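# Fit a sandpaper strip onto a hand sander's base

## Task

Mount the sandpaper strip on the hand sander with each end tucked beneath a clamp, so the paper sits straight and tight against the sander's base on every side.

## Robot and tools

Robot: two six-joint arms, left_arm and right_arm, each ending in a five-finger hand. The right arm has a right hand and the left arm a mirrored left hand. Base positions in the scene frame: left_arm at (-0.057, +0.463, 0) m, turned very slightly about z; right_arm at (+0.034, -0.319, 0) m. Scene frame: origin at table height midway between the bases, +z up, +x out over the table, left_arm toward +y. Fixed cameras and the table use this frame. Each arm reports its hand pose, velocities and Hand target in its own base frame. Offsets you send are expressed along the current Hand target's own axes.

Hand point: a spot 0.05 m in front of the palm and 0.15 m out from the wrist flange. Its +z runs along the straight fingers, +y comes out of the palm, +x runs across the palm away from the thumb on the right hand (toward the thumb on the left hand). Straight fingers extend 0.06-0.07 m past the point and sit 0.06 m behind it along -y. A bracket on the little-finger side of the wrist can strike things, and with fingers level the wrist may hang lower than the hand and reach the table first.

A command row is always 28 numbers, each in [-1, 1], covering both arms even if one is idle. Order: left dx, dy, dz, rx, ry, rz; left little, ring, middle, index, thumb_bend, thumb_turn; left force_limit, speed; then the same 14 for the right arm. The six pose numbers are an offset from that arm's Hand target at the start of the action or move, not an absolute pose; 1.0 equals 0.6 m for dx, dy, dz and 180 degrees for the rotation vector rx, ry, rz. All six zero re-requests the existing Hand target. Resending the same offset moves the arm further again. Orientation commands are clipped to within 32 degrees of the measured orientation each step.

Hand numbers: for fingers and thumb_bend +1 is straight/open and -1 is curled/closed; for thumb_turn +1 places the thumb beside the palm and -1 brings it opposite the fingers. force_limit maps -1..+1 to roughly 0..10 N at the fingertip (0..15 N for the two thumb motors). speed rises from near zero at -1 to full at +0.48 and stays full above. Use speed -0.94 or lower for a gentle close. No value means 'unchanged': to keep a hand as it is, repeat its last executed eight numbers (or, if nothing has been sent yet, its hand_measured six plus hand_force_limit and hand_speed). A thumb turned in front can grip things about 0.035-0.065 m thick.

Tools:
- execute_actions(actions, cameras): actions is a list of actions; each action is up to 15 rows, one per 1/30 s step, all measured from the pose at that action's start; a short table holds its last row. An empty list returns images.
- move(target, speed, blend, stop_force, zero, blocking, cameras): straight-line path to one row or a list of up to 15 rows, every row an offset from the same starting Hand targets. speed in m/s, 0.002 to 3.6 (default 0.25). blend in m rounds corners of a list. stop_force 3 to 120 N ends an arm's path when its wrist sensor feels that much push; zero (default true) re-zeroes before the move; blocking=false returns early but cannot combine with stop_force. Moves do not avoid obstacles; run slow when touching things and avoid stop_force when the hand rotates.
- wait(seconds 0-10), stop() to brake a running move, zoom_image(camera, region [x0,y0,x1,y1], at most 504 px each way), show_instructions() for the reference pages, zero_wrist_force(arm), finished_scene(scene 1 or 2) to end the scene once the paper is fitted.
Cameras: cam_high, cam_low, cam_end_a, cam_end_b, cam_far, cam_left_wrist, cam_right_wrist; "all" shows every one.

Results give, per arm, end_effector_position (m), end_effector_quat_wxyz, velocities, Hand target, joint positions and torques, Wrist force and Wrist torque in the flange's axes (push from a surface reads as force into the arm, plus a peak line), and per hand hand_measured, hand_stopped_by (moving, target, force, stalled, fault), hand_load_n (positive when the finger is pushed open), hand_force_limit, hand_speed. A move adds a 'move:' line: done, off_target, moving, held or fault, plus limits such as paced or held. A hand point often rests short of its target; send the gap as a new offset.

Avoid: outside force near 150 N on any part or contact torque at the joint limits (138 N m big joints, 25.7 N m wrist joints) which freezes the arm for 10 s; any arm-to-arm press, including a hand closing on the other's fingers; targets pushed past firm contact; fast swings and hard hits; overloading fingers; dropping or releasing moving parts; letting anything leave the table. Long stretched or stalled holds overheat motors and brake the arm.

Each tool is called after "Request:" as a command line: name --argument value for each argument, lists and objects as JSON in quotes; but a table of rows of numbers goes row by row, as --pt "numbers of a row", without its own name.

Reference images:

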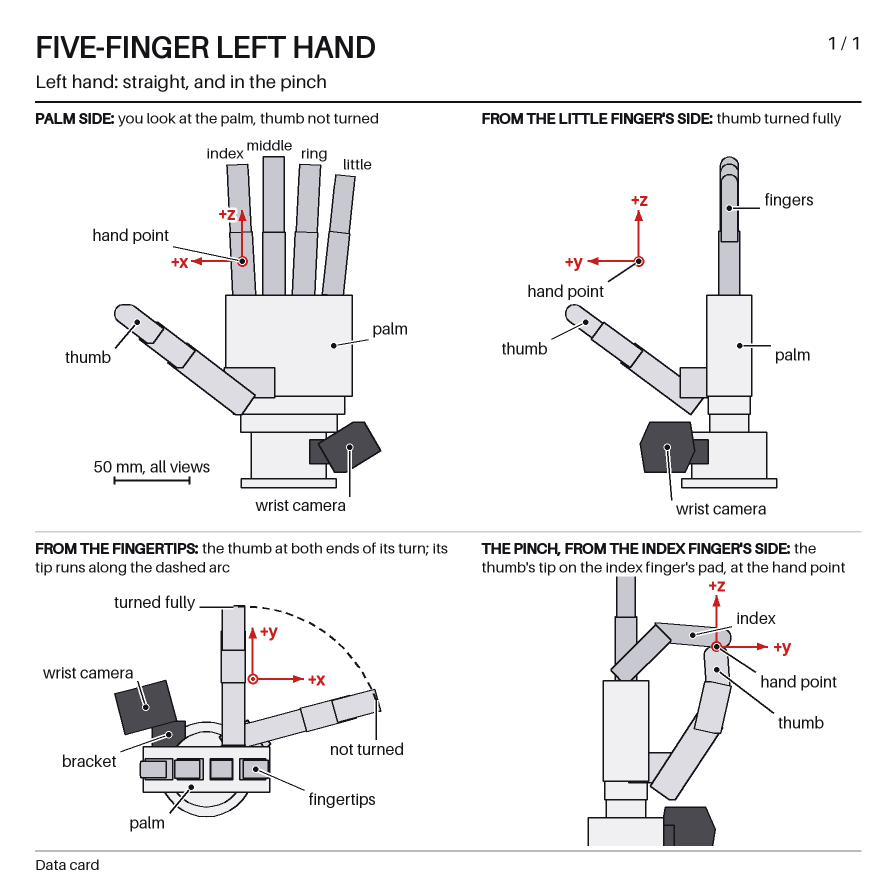

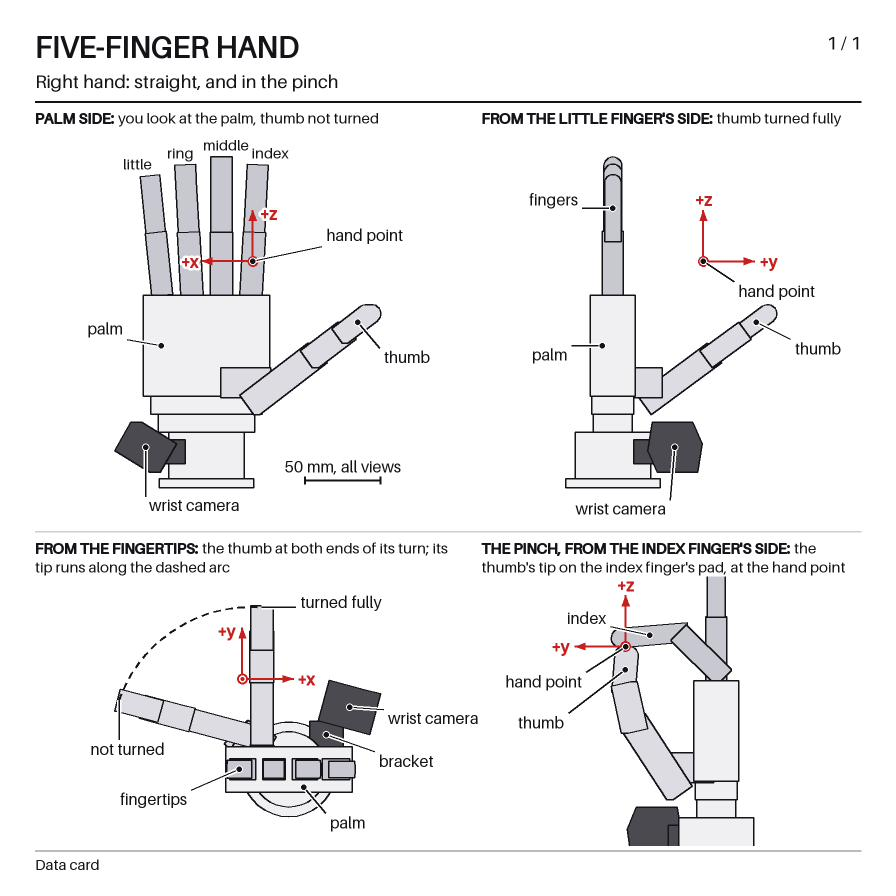

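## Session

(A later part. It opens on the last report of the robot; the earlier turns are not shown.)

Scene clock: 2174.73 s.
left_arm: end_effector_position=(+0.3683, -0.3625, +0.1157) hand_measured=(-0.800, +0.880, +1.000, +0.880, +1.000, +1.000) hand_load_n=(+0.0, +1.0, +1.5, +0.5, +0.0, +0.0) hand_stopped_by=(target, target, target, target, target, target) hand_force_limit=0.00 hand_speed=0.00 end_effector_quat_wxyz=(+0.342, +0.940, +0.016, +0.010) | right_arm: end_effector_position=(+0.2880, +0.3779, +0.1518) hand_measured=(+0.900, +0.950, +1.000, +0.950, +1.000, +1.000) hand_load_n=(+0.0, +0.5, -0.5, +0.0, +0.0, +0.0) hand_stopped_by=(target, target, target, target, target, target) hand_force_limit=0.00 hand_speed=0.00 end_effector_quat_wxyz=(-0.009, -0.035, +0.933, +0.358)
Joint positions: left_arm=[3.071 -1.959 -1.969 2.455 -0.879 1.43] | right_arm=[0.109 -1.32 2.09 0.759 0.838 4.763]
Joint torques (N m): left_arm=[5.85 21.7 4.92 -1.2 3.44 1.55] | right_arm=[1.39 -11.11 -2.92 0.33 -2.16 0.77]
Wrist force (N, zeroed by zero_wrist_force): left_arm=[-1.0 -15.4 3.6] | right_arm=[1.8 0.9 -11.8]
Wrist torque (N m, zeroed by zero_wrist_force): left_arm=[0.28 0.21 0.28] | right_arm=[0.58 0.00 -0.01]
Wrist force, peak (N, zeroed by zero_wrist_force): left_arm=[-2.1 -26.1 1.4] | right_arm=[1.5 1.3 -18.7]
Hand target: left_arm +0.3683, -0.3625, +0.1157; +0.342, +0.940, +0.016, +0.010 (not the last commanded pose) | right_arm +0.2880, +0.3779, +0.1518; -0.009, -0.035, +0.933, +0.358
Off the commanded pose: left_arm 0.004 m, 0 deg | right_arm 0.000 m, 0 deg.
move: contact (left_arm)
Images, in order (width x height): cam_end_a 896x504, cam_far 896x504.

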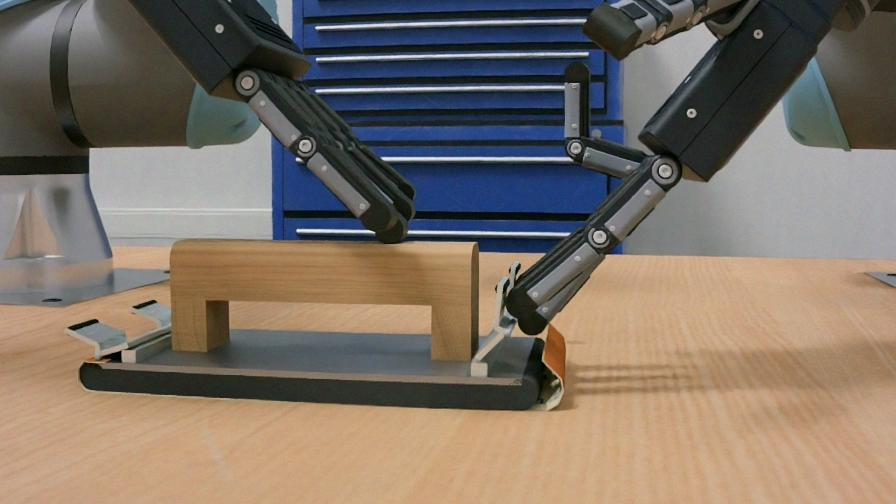

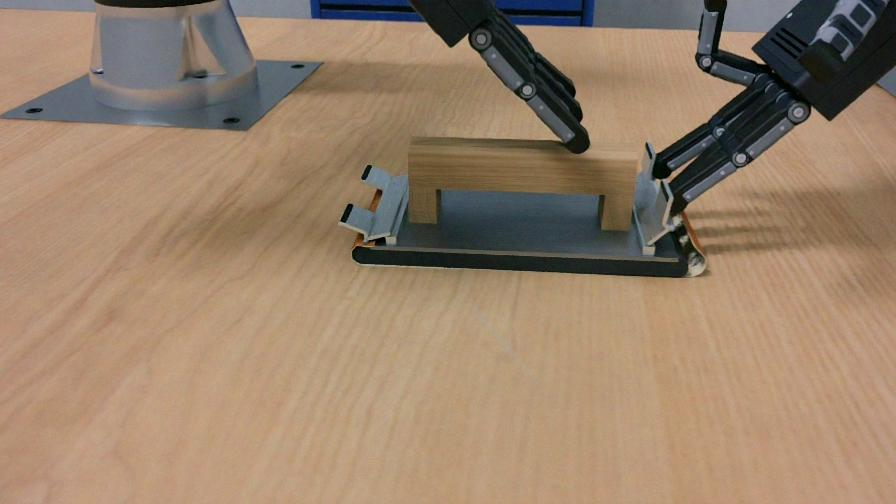

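Request:
move --pt "0 0 -0.1 0 0 0 -0.8 0.88 1 0.88 1 1 0 0 0 0 0 0 0 0 0.9 0.95 1 0.95 1 1 0 0" --pt "0.0024 -0.0752 -0.1204 0 0 0 -0.8 -0.8 1 -0.8 1 1 0 0 0 0 0 0 0 0 0.9 0.95 1 0.95 1 1 0 0" --pt "0.0024 -0.0752 -0.0204 0 0 0 -0.8 -0.8 1 -0.8 1 1 0 0 0 0 0 0 0 0 0.9 0.95 1 0.95 1 1 0 0" --speed '[0.08,0.08,0.08]' --cameras '["cam_far","cam_end_a","cam_end_b"]'

Request:
zoom_image --camera "cam_end_a" --region '[440, 290, 640, 430]'

Request:
zoom_image --camera "cam_far" --region '[600, 130, 800, 300]'

Request:
zoom_image --camera "cam_end_b" --region '[470, 250, 670, 420]'

Scene clock: 2220.70 s.
left_arm: end_effector_position=(+0.3683, -0.3199, +0.0962) hand_measured=(-0.800, -0.800, +1.000, -0.800, +1.000, +1.000) hand_load_n=(+0.5, +0.0, +0.0, +0.0, +0.0, +0.0) hand_stopped_by=(target, target, target, target, target, target) hand_force_limit=0.00 hand_speed=0.00 end_effector_quat_wxyz=(+0.342, +0.940, +0.016, +0.010) | right_arm: end_effector_position=(+0.2880, +0.3779, +0.1518) hand_measured=(+0.900, +0.950, +1.000, +0.950, +1.000, +1.000) hand_load_n=(+0.0, +0.0, -1.0, +0.0, +0.0, +0.0) hand_stopped_by=(target, target, target, target, target, target) hand_force_limit=0.00 hand_speed=0.00 end_effector_quat_wxyz=(-0.009, -0.035, +0.933, +0.358)
Joint positions: left_arm=[3.2 -1.988 -2.037 2.444 -0.873 1.598] | right_arm=[0.109 -1.32 2.09 0.759 0.838 4.763]
Joint torques (N m): left_arm=[-6.02 17.57 20.05 -1.15 -0.48 -2.02] | right_arm=[0.83 -11.81 -3.09 0.33 -1.49 0.8]
Wrist force (N, zeroed by zero_wrist_force): left_arm=[-0.8 -0.8 0.9] | right_arm=[1.8 0.9 -8.6]
Wrist torque (N m, zeroed by zero_wrist_force): left_arm=[-0.11 0.16 0.06] | right_arm=[0.38 -0.04 0.00]
Wrist force, peak (N, zeroed by zero_wrist_force): left_arm=[-1.2 -15.9 4.2] | right_arm=[1.9 0.7 -12.3]
Hand target: left_arm +0.3683, -0.3200, +0.0961; +0.342, +0.940, +0.016, +0.010 | right_arm +0.2880, +0.3779, +0.1518; -0.009, -0.035, +0.933, +0.358
Off the commanded pose: left_arm 0.000 m, 0 deg | right_arm 0.000 m, 0 deg.
move: done
Images, in order (width x height): cam_end_a 896x504, cam_end_b 896x504, cam_far 896x504.

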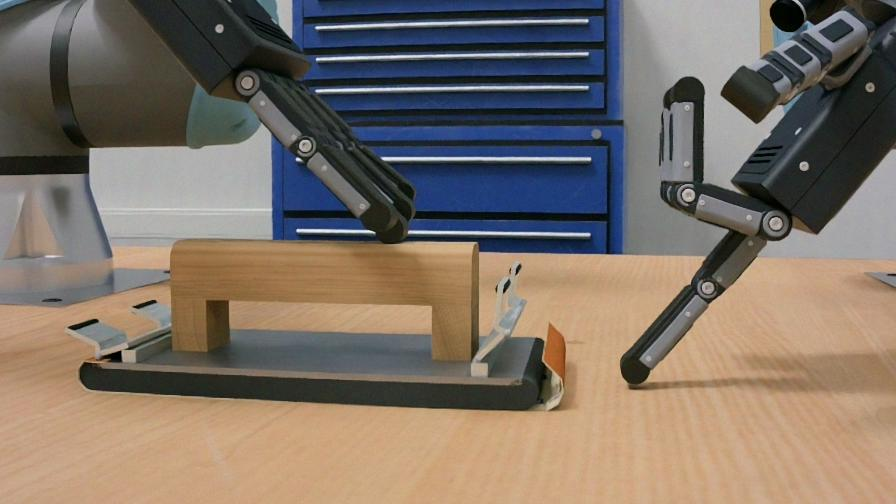

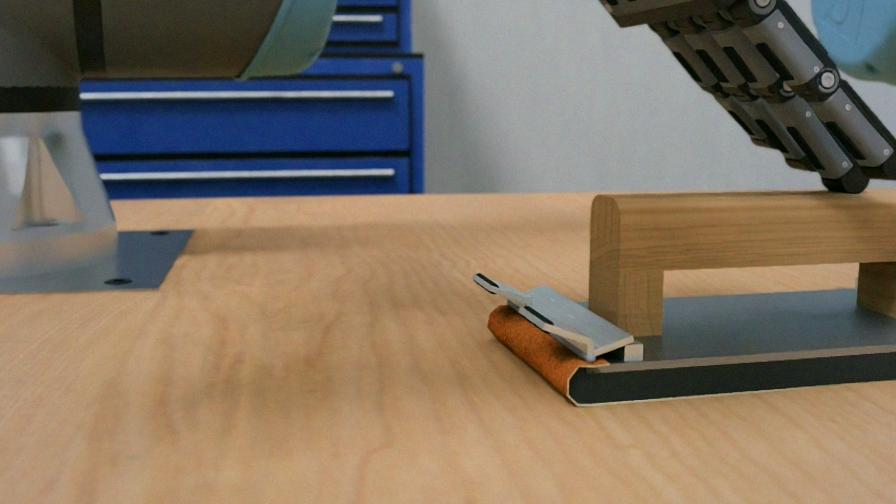

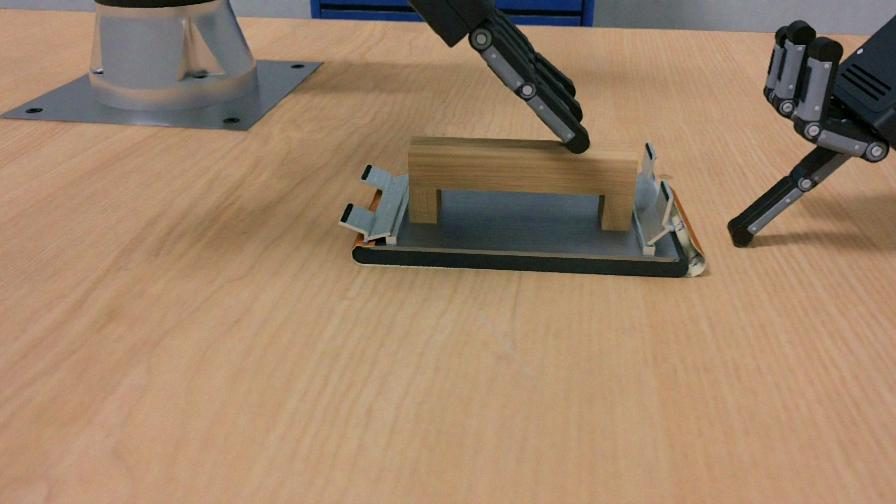

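Scaled by 2.520 from the camera's 896x504 image, which has a finer 1280x720 frame.

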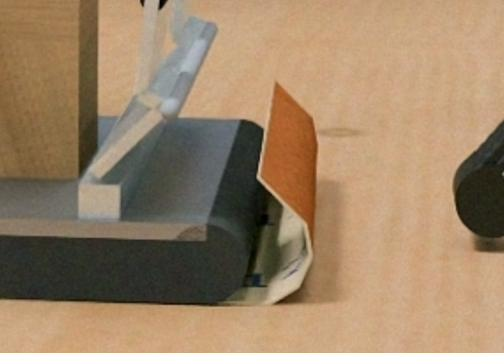

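Scaled by 2.520 from the camera's 896x504 image, which has a finer 1280x720 frame.

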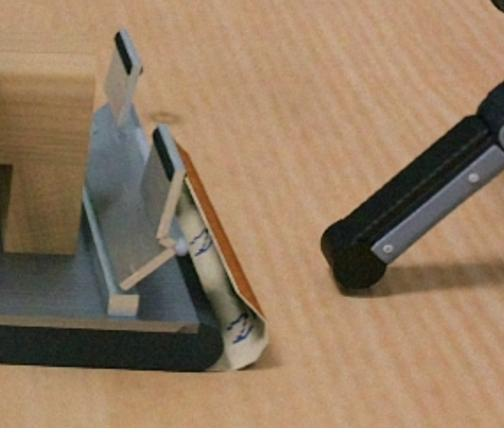

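Scaled by 2.520 from the camera's 896x504 image, which has a finer 1280x720 frame.

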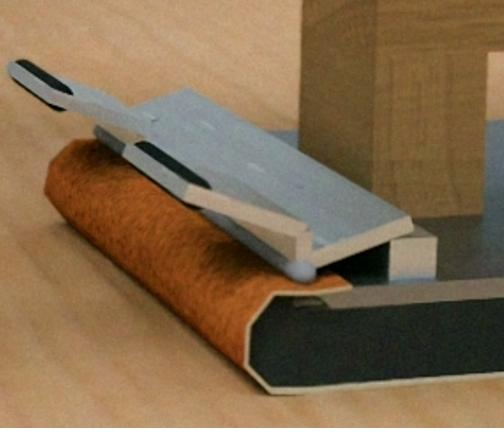

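Request:
move --target '[-0.0025,0.0509,0.0428,0,0,0,-0.8,-0.8,1,-0.8,1,1,0,0,0,0,0,0,0,0,0.9,0.95,1,0.95,1,1,0,0]' --speed 0.015 --stop_force 9 --cameras '["cam_far","cam_end_a"]'

Request:
zoom_image --camera "cam_end_a" --region '[440, 290, 640, 430]'

Request:
zoom_image --camera "cam_far" --region '[600, 130, 800, 300]'

Scene clock: 2233.97 s.
left_arm: end_effector_position=(+0.3683, -0.3515, +0.0961) hand_measured=(-0.800, -0.800, +1.000, -0.800, +1.000, +1.000) hand_load_n=(+0.0, +0.0, +0.5, +0.0, +0.0, +0.0) hand_stopped_by=(target, target, target, target, target, target) hand_force_limit=0.00 hand_speed=0.00 end_effector_quat_wxyz=(+0.342, +0.940, +0.016, +0.010) | right_arm: end_effector_position=(+0.2880, +0.3779, +0.1518) hand_measured=(+0.900, +0.950, +1.000, +0.950, +1.000, +1.000) hand_load_n=(+0.0, +0.0, -1.0, +0.0, +0.0, +0.0) hand_stopped_by=(target, target, target, target, target, target) hand_force_limit=0.00 hand_speed=0.00 end_effector_quat_wxyz=(-0.009, -0.035, +0.933, +0.358)
Joint positions: left_arm=[3.104 -1.993 -1.997 2.49 -0.876 1.473] | right_arm=[0.109 -1.32 2.09 0.759 0.838 4.763]
Joint torques (N m): left_arm=[5.07 30.46 -0.55 -3.97 2.09 1.57] | right_arm=[0.73 -11.97 -2.54 0.48 -0.31 0.78]
Wrist force (N, zeroed by zero_wrist_force): left_arm=[-0.1 -3.5 -8.9] | right_arm=[1.7 0.6 -9.0]
Wrist torque (N m, zeroed by zero_wrist_force): left_arm=[0.57 0.05 0.06] | right_arm=[0.39 -0.01 -0.01]
Wrist force, peak (N, zeroed by zero_wrist_force): left_arm=[-0.5 -10.0 -17.3] | right_arm=[1.5 0.7 -9.6]
Hand target: left_arm +0.3683, -0.3515, +0.0961; +0.342, +0.940, +0.016, +0.010 (not the last commanded pose) | right_arm +0.2880, +0.3779, +0.1518; -0.009, -0.035, +0.933, +0.358
Off the commanded pose: left_arm 0.008 m, 0 deg | right_arm 0.000 m, 0 deg.
move: contact (left_arm)
Images, in order (width x height): cam_end_a 896x504, cam_far 896x504.

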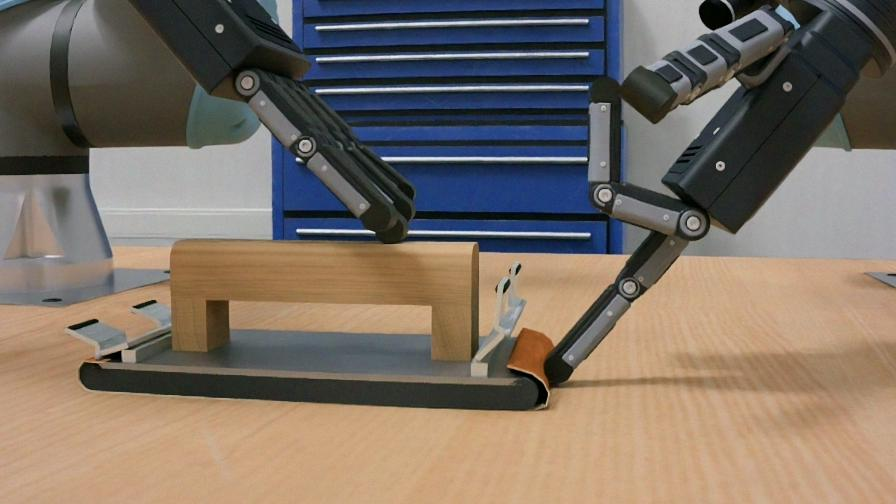

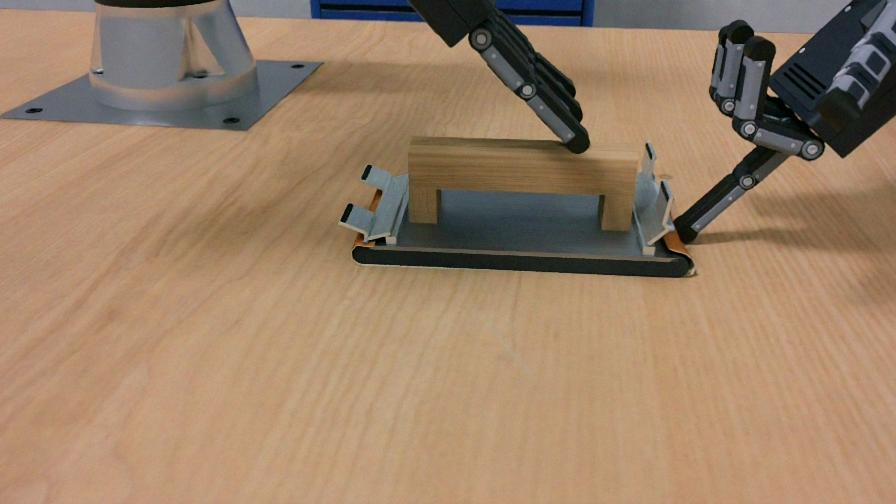

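Scaled by 2.520 from the camera's 896x504 image, which has a finer 1280x720 frame.

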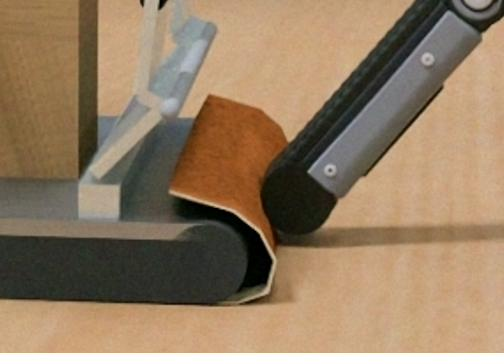

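Scaled by 2.520 from the camera's 896x504 image, which has a finer 1280x720 frame.

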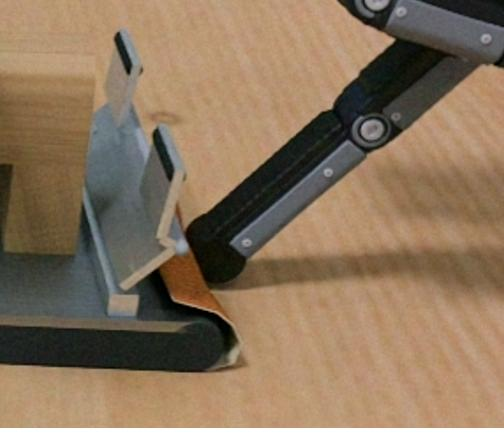

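Request:
move --target '[0.0002,-0.0051,-0.0043,0,0,0,-0.8,-0.8,1,-0.8,1,1,0,0,0,0,0,0,0,0,0.9,0.95,1,0.95,1,1,0,0]' --speed 0.02

Request:
move --target '[-0.0001,-0.0086,0.0102,0,0,0,-0.8,-0.8,1,-0.8,1,1,0,0,0,0,0,0,0,0,0.9,0.95,1,0.95,1,1,0,0]' --speed 0.008 --stop_force 3 --cameras '["cam_far","cam_end_a"]'

Request:
zoom_image --camera "cam_end_a" --region '[440, 290, 640, 430]'

Scene clock: 2250.87 s.
left_arm: end_effector_position=(+0.3683, -0.3475, +0.0961) hand_measured=(-0.800, -0.800, +1.000, -0.800, +1.000, +1.000) hand_load_n=(+0.0, +0.0, +0.0, -0.5, -0.5, +0.5) hand_stopped_by=(target, target, target, target, target, target) hand_force_limit=0.00 hand_speed=0.00 end_effector_quat_wxyz=(+0.342, +0.940, +0.016, +0.010) | right_arm: end_effector_position=(+0.2880, +0.3779, +0.1518) hand_measured=(+0.900, +0.950, +1.000, +0.950, +1.000, +1.000) hand_load_n=(+0.0, +0.0, -1.0, +0.0, +0.0, +0.0) hand_stopped_by=(target, target, target, target, target, target) hand_force_limit=0.00 hand_speed=0.00 end_effector_quat_wxyz=(-0.009, -0.035, +0.933, +0.358)
Joint positions: left_arm=[3.115 -1.992 -2.003 2.485 -0.875 1.488] | right_arm=[0.109 -1.32 2.09 0.759 0.838 4.763]
Joint torques (N m): left_arm=[7.23 32.8 0.14 -4.15 2.21 1.49] | right_arm=[0.99 -11.92 -2.62 0.46 0.56 0.69]
Wrist force (N, zeroed by zero_wrist_force): left_arm=[-0.7 -1.2 -1.2] | right_arm=[1.6 0.8 -8.3]
Wrist torque (N m, zeroed by zero_wrist_force): left_arm=[0.00 0.15 -0.04] | right_arm=[0.35 -0.02 -0.01]
Wrist force, peak (N, zeroed by zero_wrist_force): left_arm=[-0.1 -3.3 -9.4] | right_arm=[1.5 0.7 -9.5]
Hand target: left_arm +0.3683, -0.3475, +0.0961; +0.342, +0.940, +0.016, +0.010 | right_arm +0.2880, +0.3779, +0.1518; -0.009, -0.035, +0.933, +0.358
Off the commanded pose: left_arm 0.000 m, 0 deg | right_arm 0.000 m, 0 deg.
move: done

Scene clock: 2252.23 s.
left_arm: end_effector_position=(+0.3683, -0.3475, +0.0953) hand_measured=(-0.800, -0.800, +1.000, -0.800, +1.000, +1.000) hand_load_n=(+0.0, +0.0, -0.5, +0.0, +0.0, -0.5) hand_stopped_by=(target, target, target, target, target, target) hand_force_limit=0.00 hand_speed=0.00 end_effector_quat_wxyz=(+0.342, +0.940, +0.016, +0.010) | right_arm: end_effector_position=(+0.2880, +0.3779, +0.1518) hand_measured=(+0.900, +0.950, +1.000, +0.950, +1.000, +1.000) hand_load_n=(+0.0, +0.0, -1.0, +0.0, -0.5, +0.0) hand_stopped_by=(target, target, target, target, target, target) hand_force_limit=0.00 hand_speed=0.00 end_effector_quat_wxyz=(-0.009, -0.035, +0.933, +0.358)
Joint positions: left_arm=[3.116 -1.993 -2.003 2.487 -0.875 1.488] | right_arm=[0.109 -1.32 2.09 0.759 0.838 4.763]
Joint torques (N m): left_arm=[1.17 32.1 19.45 -3.94 0.83 0.21] | right_arm=[1.5 -12.2 -3.27 0.45 0.8 0.72]
Wrist force (N, zeroed by zero_wrist_force): left_arm=[-0.7 -0.3 -4.5] | right_arm=[1.4 1.1 -8.8]
Wrist torque (N m, zeroed by zero_wrist_force): left_arm=[0.14 0.09 -0.05] | right_arm=[0.39 0.02 -0.02]
Wrist force, peak (N, zeroed by zero_wrist_force): left_arm=[-0.9 0.0 -6.0] | right_arm=[1.8 1.1 -8.8]
Hand target: left_arm +0.3683, -0.3475, +0.0953; +0.342, +0.940, +0.016, +0.010 (not the last commanded pose) | right_arm +0.2880, +0.3779, +0.1518; -0.009, -0.035, +0.933, +0.358
Off the commanded pose: left_arm 0.007 m, 0 deg | right_arm 0.000 m, 0 deg.
move: contact (left_arm)
Images, in order (width x height): cam_end_a 896x504, cam_far 896x504.

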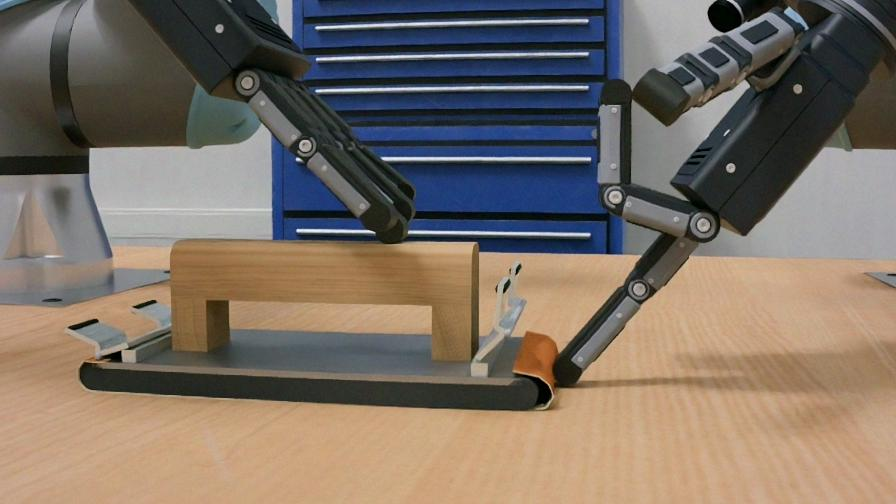

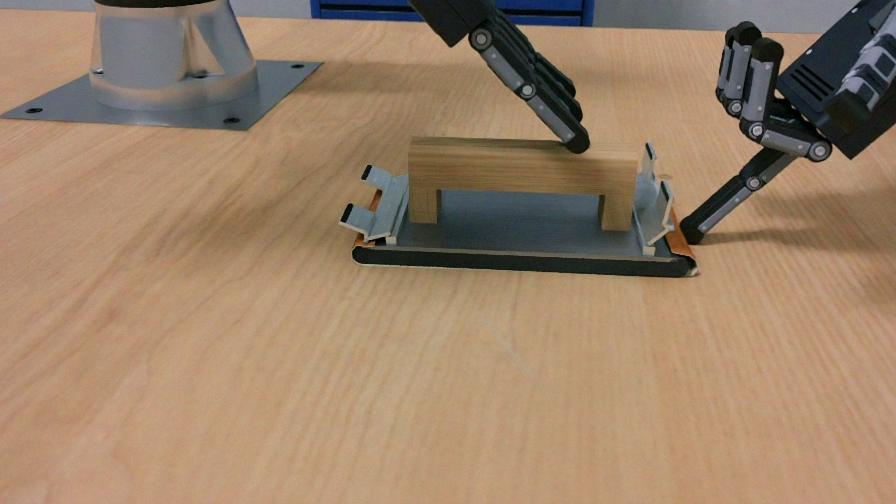

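Scaled by 2.520 from the camera's 896x504 image, which has a finer 1280x720 frame.

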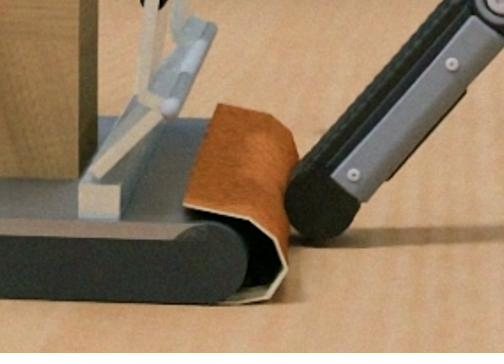

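Request:
wait --seconds 0 --cameras '["all"]'

Scene clock: 2266.10 s.
left_arm: end_effector_position=(+0.3683, -0.3475, +0.0953) hand_measured=(-0.800, -0.800, +1.000, -0.800, +1.000, +1.000) hand_load_n=(+0.0, +0.5, -1.0, +0.0, +0.0, +0.0) hand_stopped_by=(target, target, target, target, target, target) hand_force_limit=0.00 hand_speed=0.00 end_effector_quat_wxyz=(+0.342, +0.940, +0.016, +0.010) | right_arm: end_effector_position=(+0.2880, +0.3779, +0.1518) hand_measured=(+0.900, +0.950, +1.000, +0.950, +1.000, +1.000) hand_load_n=(+0.0, +0.0, -1.0, +0.0, -0.5, +0.0) hand_stopped_by=(target, target, target, target, target, target) hand_force_limit=0.00 hand_speed=0.00 end_effector_quat_wxyz=(-0.009, -0.035, +0.933, +0.358)
Joint positions: left_arm=[3.116 -1.993 -2.003 2.487 -0.875 1.488] | right_arm=[0.109 -1.32 2.09 0.759 0.838 4.763]
Joint torques (N m): left_arm=[-3.37 31.68 19.06 -3.98 -0.27 -1.14] | right_arm=[0.99 -12.44 -3.36 0.55 0.98 0.76]
Wrist force (N, zeroed by zero_wrist_force): left_arm=[-0.5 -0.4 -4.6] | right_arm=[1.7 1.0 -8.4]
Wrist torque (N m, zeroed by zero_wrist_force): left_arm=[0.16 0.06 -0.04] | right_arm=[0.38 -0.03 -0.01]
Wrist force, peak (N, zeroed by zero_wrist_force): left_arm=[-0.7 -0.2 -4.9] | right_arm=[1.7 1.1 -9.0]
Hand target: left_arm +0.3683, -0.3475, +0.0953; +0.342, +0.940, +0.016, +0.010 (not the last commanded pose) | right_arm +0.2880, +0.3779, +0.1518; -0.009, -0.035, +0.933, +0.358
Off the commanded pose: left_arm 0.007 m, 0 deg | right_arm 0.000 m, 0 deg.

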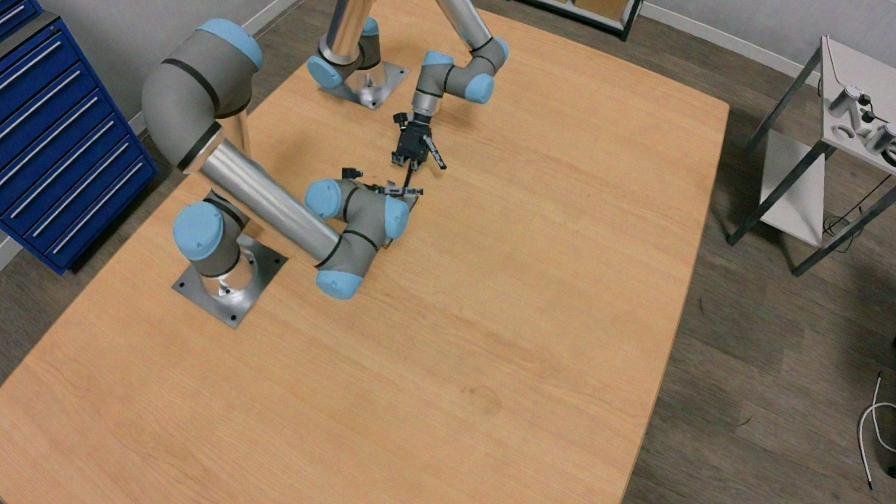

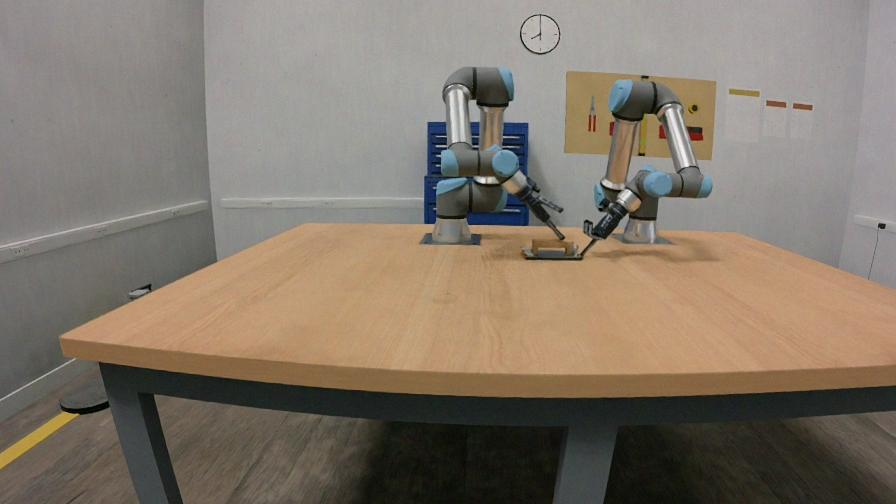

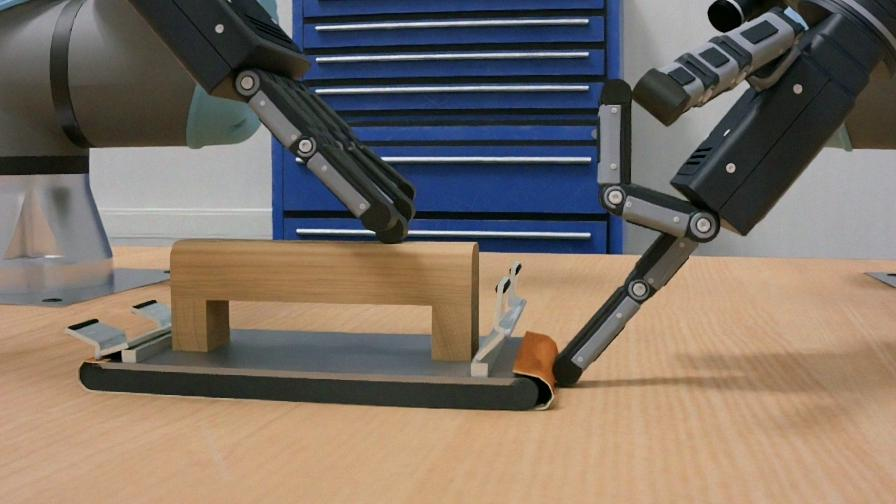

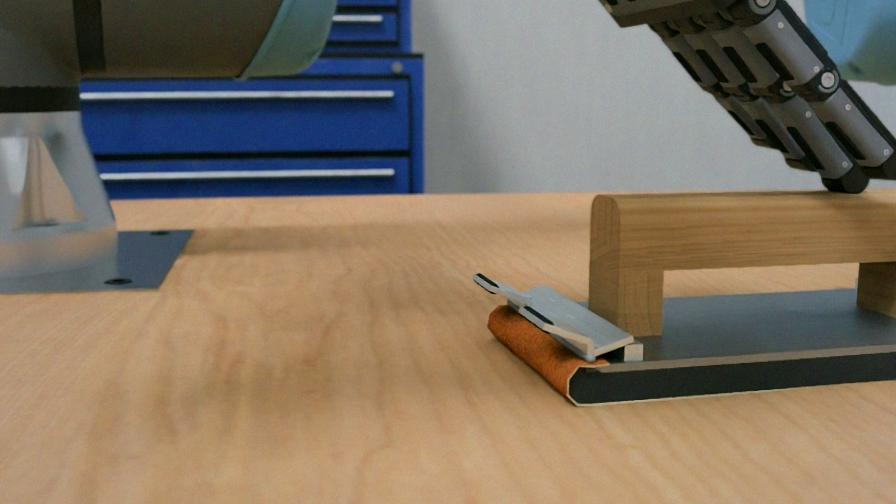

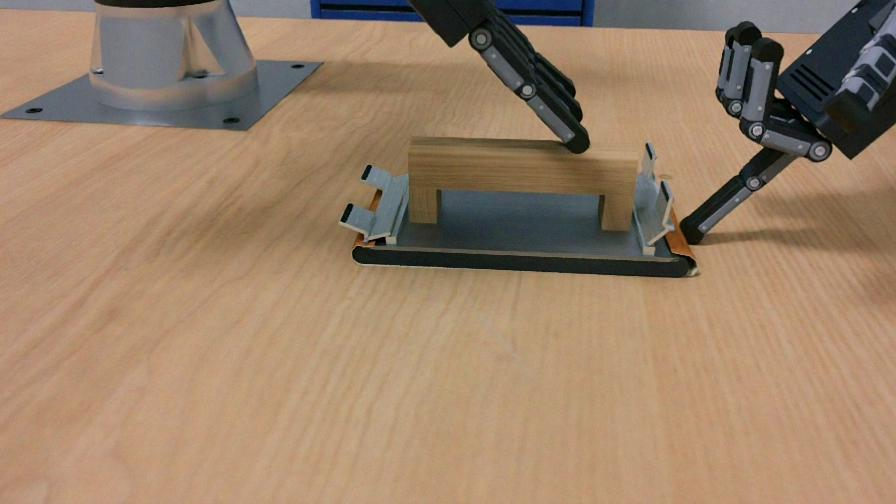

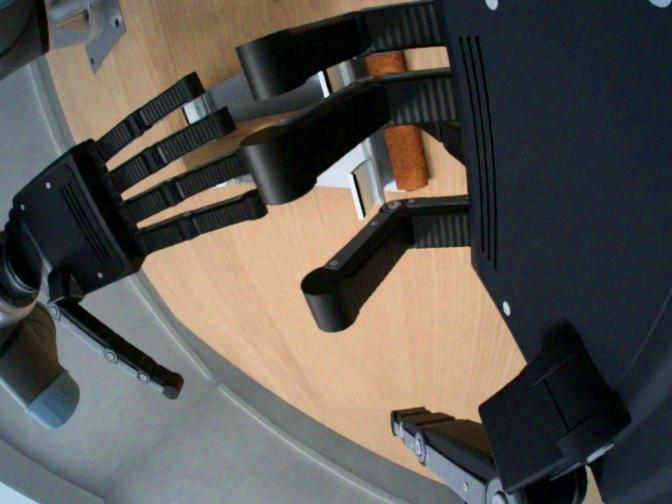

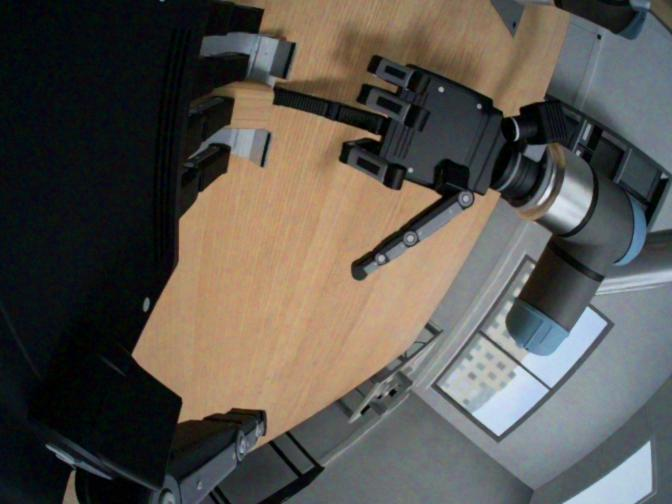

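Request:
move --target '[-0.0012,0.0262,0.0206,0,0,0,-0.8,-0.8,1,-0.8,1,1,0,0,0,0,0,0,0,0,0.9,0.95,1,0.95,1,1,0,0]' --speed 0.012 --stop_force 10 --cameras '["cam_far","cam_end_a"]'

Request:
zoom_image --camera "cam_end_a" --region '[440, 290, 640, 430]'

Request:
zoom_image --camera "cam_far" --region '[600, 130, 800, 300]'

Scene clock: 2319.27 s.
left_arm: end_effector_position=(+0.3683, -0.3517, +0.0955) hand_measured=(-0.800, -0.800, +1.000, -0.800, +1.000, +1.000) hand_load_n=(+0.0, +0.0, +1.0, +0.0, +0.0, +0.0) hand_stopped_by=(target, target, target, target, target, target) hand_force_limit=0.00 hand_speed=0.00 end_effector_quat_wxyz=(+0.342, +0.940, +0.016, +0.010) | right_arm: end_effector_position=(+0.2880, +0.3779, +0.1518) hand_measured=(+0.900, +0.950, +1.000, +0.950, +1.000, +1.000) hand_load_n=(+0.0, +0.0, -0.5, +0.0, +0.0, +0.0) hand_stopped_by=(target, target, target, target, target, target) hand_force_limit=0.00 hand_speed=0.00 end_effector_quat_wxyz=(-0.009, -0.035, +0.933, +0.358)
Joint positions: left_arm=[3.103 -1.994 -1.998 2.492 -0.876 1.472] | right_arm=[0.109 -1.32 2.09 0.759 0.838 4.763]
Joint torques (N m): left_arm=[4.43 26.94 -0.59 -3.74 2.84 1.48] | right_arm=[0.74 -12.39 -2.59 0.59 1.09 0.8]
Wrist force (N, zeroed by zero_wrist_force): left_arm=[-0.5 -7.0 -12.4] | right_arm=[1.8 1.1 -9.5]
Wrist torque (N m, zeroed by zero_wrist_force): left_arm=[0.84 -0.04 0.11] | right_arm=[0.46 -0.02 0.00]
Wrist force, peak (N, zeroed by zero_wrist_force): left_arm=[-0.5 -12.2 -20.0] | right_arm=[1.4 0.8 -9.9]
Hand target: left_arm +0.3683, -0.3517, +0.0955; +0.342, +0.940, +0.016, +0.010 (not the last commanded pose) | right_arm +0.2880, +0.3779, +0.1518; -0.009, -0.035, +0.933, +0.358
Off the commanded pose: left_arm 0.016 m, 0 deg | right_arm 0.000 m, 0 deg.
move: contact (left_arm)
Images, in order (width x height): cam_end_a 896x504, cam_far 896x504.

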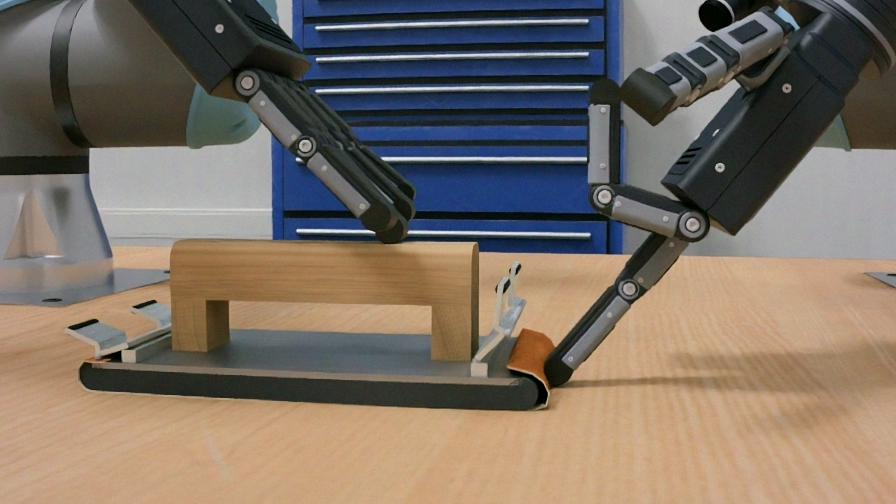

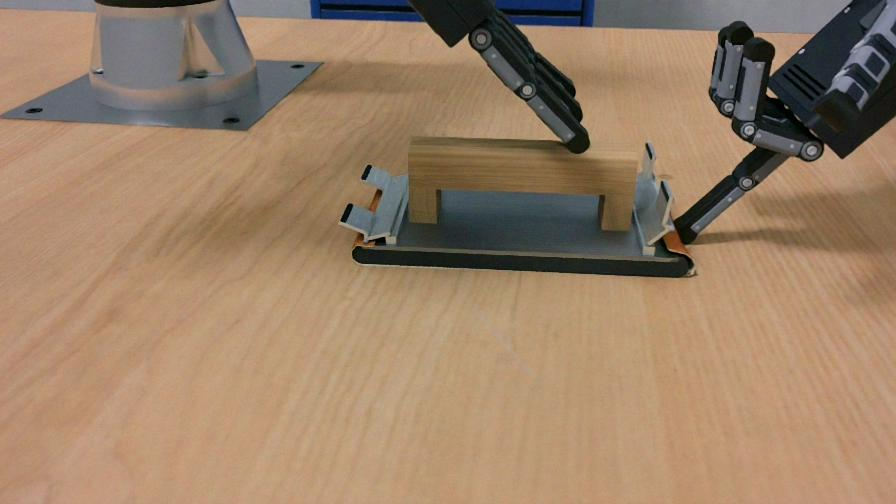

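Scaled by 2.520 from the camera's 896x504 image, which has a finer 1280x720 frame.

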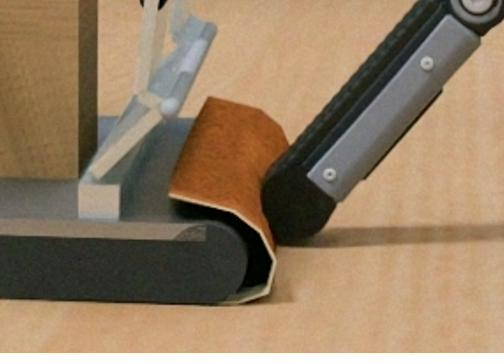

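Scaled by 2.520 from the camera's 896x504 image, which has a finer 1280x720 frame.

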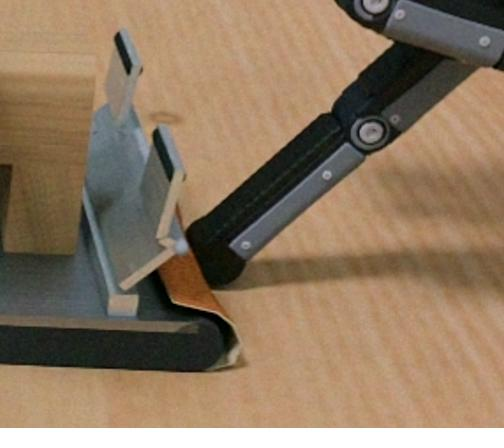

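Request:
move --pt "0 0 -0.1333 0 0 0 -0.8 -0.8 1 -0.8 1 1 0 0 0 0 0 0 0 0 0.9 0.95 1 0.95 1 1 0 0" --pt "0.0237 0.0316 -0.0916 0.2389 0.006 -0.0153 0 0 0 0 1 1 0 0 0 0 0 0 0 0 0.9 0.95 1 0.95 1 1 0 0" --speed '[0.1,0.2]' --blend '[0.01,0]' --cameras '["cam_far","cam_end_a","cam_left_wrist"]'

Scene clock: 2443.47 s.
left_arm: end_effector_position=(+0.3813, -0.3304, +0.1499) hand_measured=(+0.000, +0.000, +0.000, +0.000, +1.000, +1.000) hand_load_n=(+0.0, +0.0, +0.0, +0.0, +0.0, +0.0) hand_stopped_by=(target, target, target, target, target, target) hand_force_limit=0.00 hand_speed=0.00 end_effector_quat_wxyz=(-0.026, +0.999, +0.044, +0.004) | right_arm: end_effector_position=(+0.2880, +0.3779, +0.1518) hand_measured=(+0.900, +0.950, +1.000, +0.950, +1.000, +1.000) hand_load_n=(+0.0, +0.0, -1.0, +0.0, +0.0, +0.0) hand_stopped_by=(target, target, target, target, target, target) hand_force_limit=0.00 hand_speed=0.00 end_effector_quat_wxyz=(-0.009, -0.035, +0.933, +0.358)
Joint positions: left_arm=[2.749 -1.971 -1.57 1.956 -1.622 1.09] | right_arm=[0.109 -1.32 2.09 0.759 0.838 4.763]
Joint torques (N m): left_arm=[-5.89 21.72 24.8 -4.4 -1.13 -2.01] | right_arm=[0.86 -13.21 -2.49 0.57 0.93 0.61]
Wrist force (N, zeroed by zero_wrist_force): left_arm=[-0.3 -0.3 0.4] | right_arm=[1.9 0.8 -8.5]
Wrist torque (N m, zeroed by zero_wrist_force): left_arm=[-0.04 0.07 0.09] | right_arm=[0.36 -0.06 0.01]
Wrist force, peak (N, zeroed by zero_wrist_force): left_arm=[-0.4 -7.2 -12.4] | right_arm=[1.6 0.9 -9.8]
Hand target: left_arm +0.3813, -0.3304, +0.1499; -0.026, +0.999, +0.044, +0.004 | right_arm +0.2880, +0.3779, +0.1518; -0.009, -0.035, +0.933, +0.358
Off the commanded pose: left_arm 0.000 m, 0 deg | right_arm 0.000 m, 0 deg.
move: done
Images, in order (width x height): cam_end_a 896x504, cam_far 896x504, cam_left_wrist 672x504.

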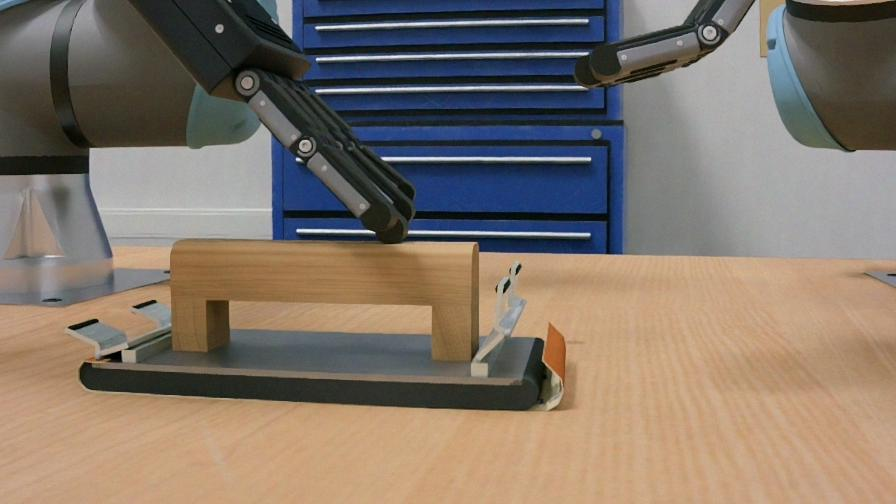

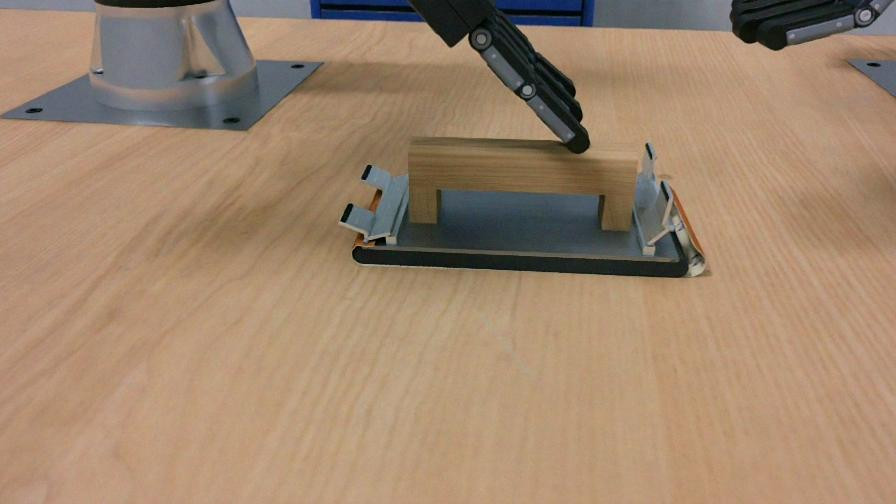

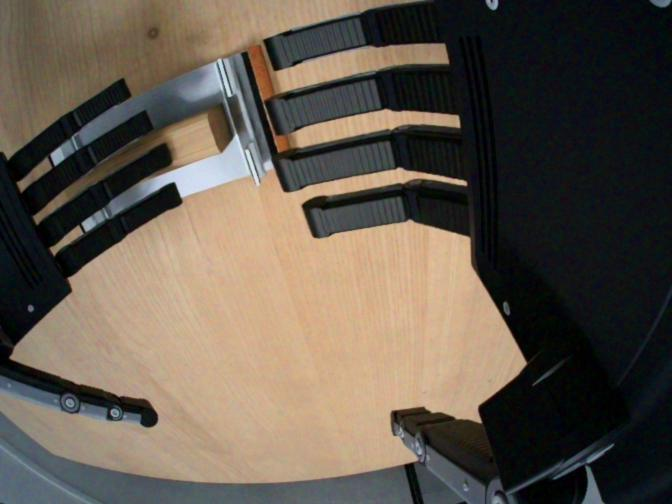

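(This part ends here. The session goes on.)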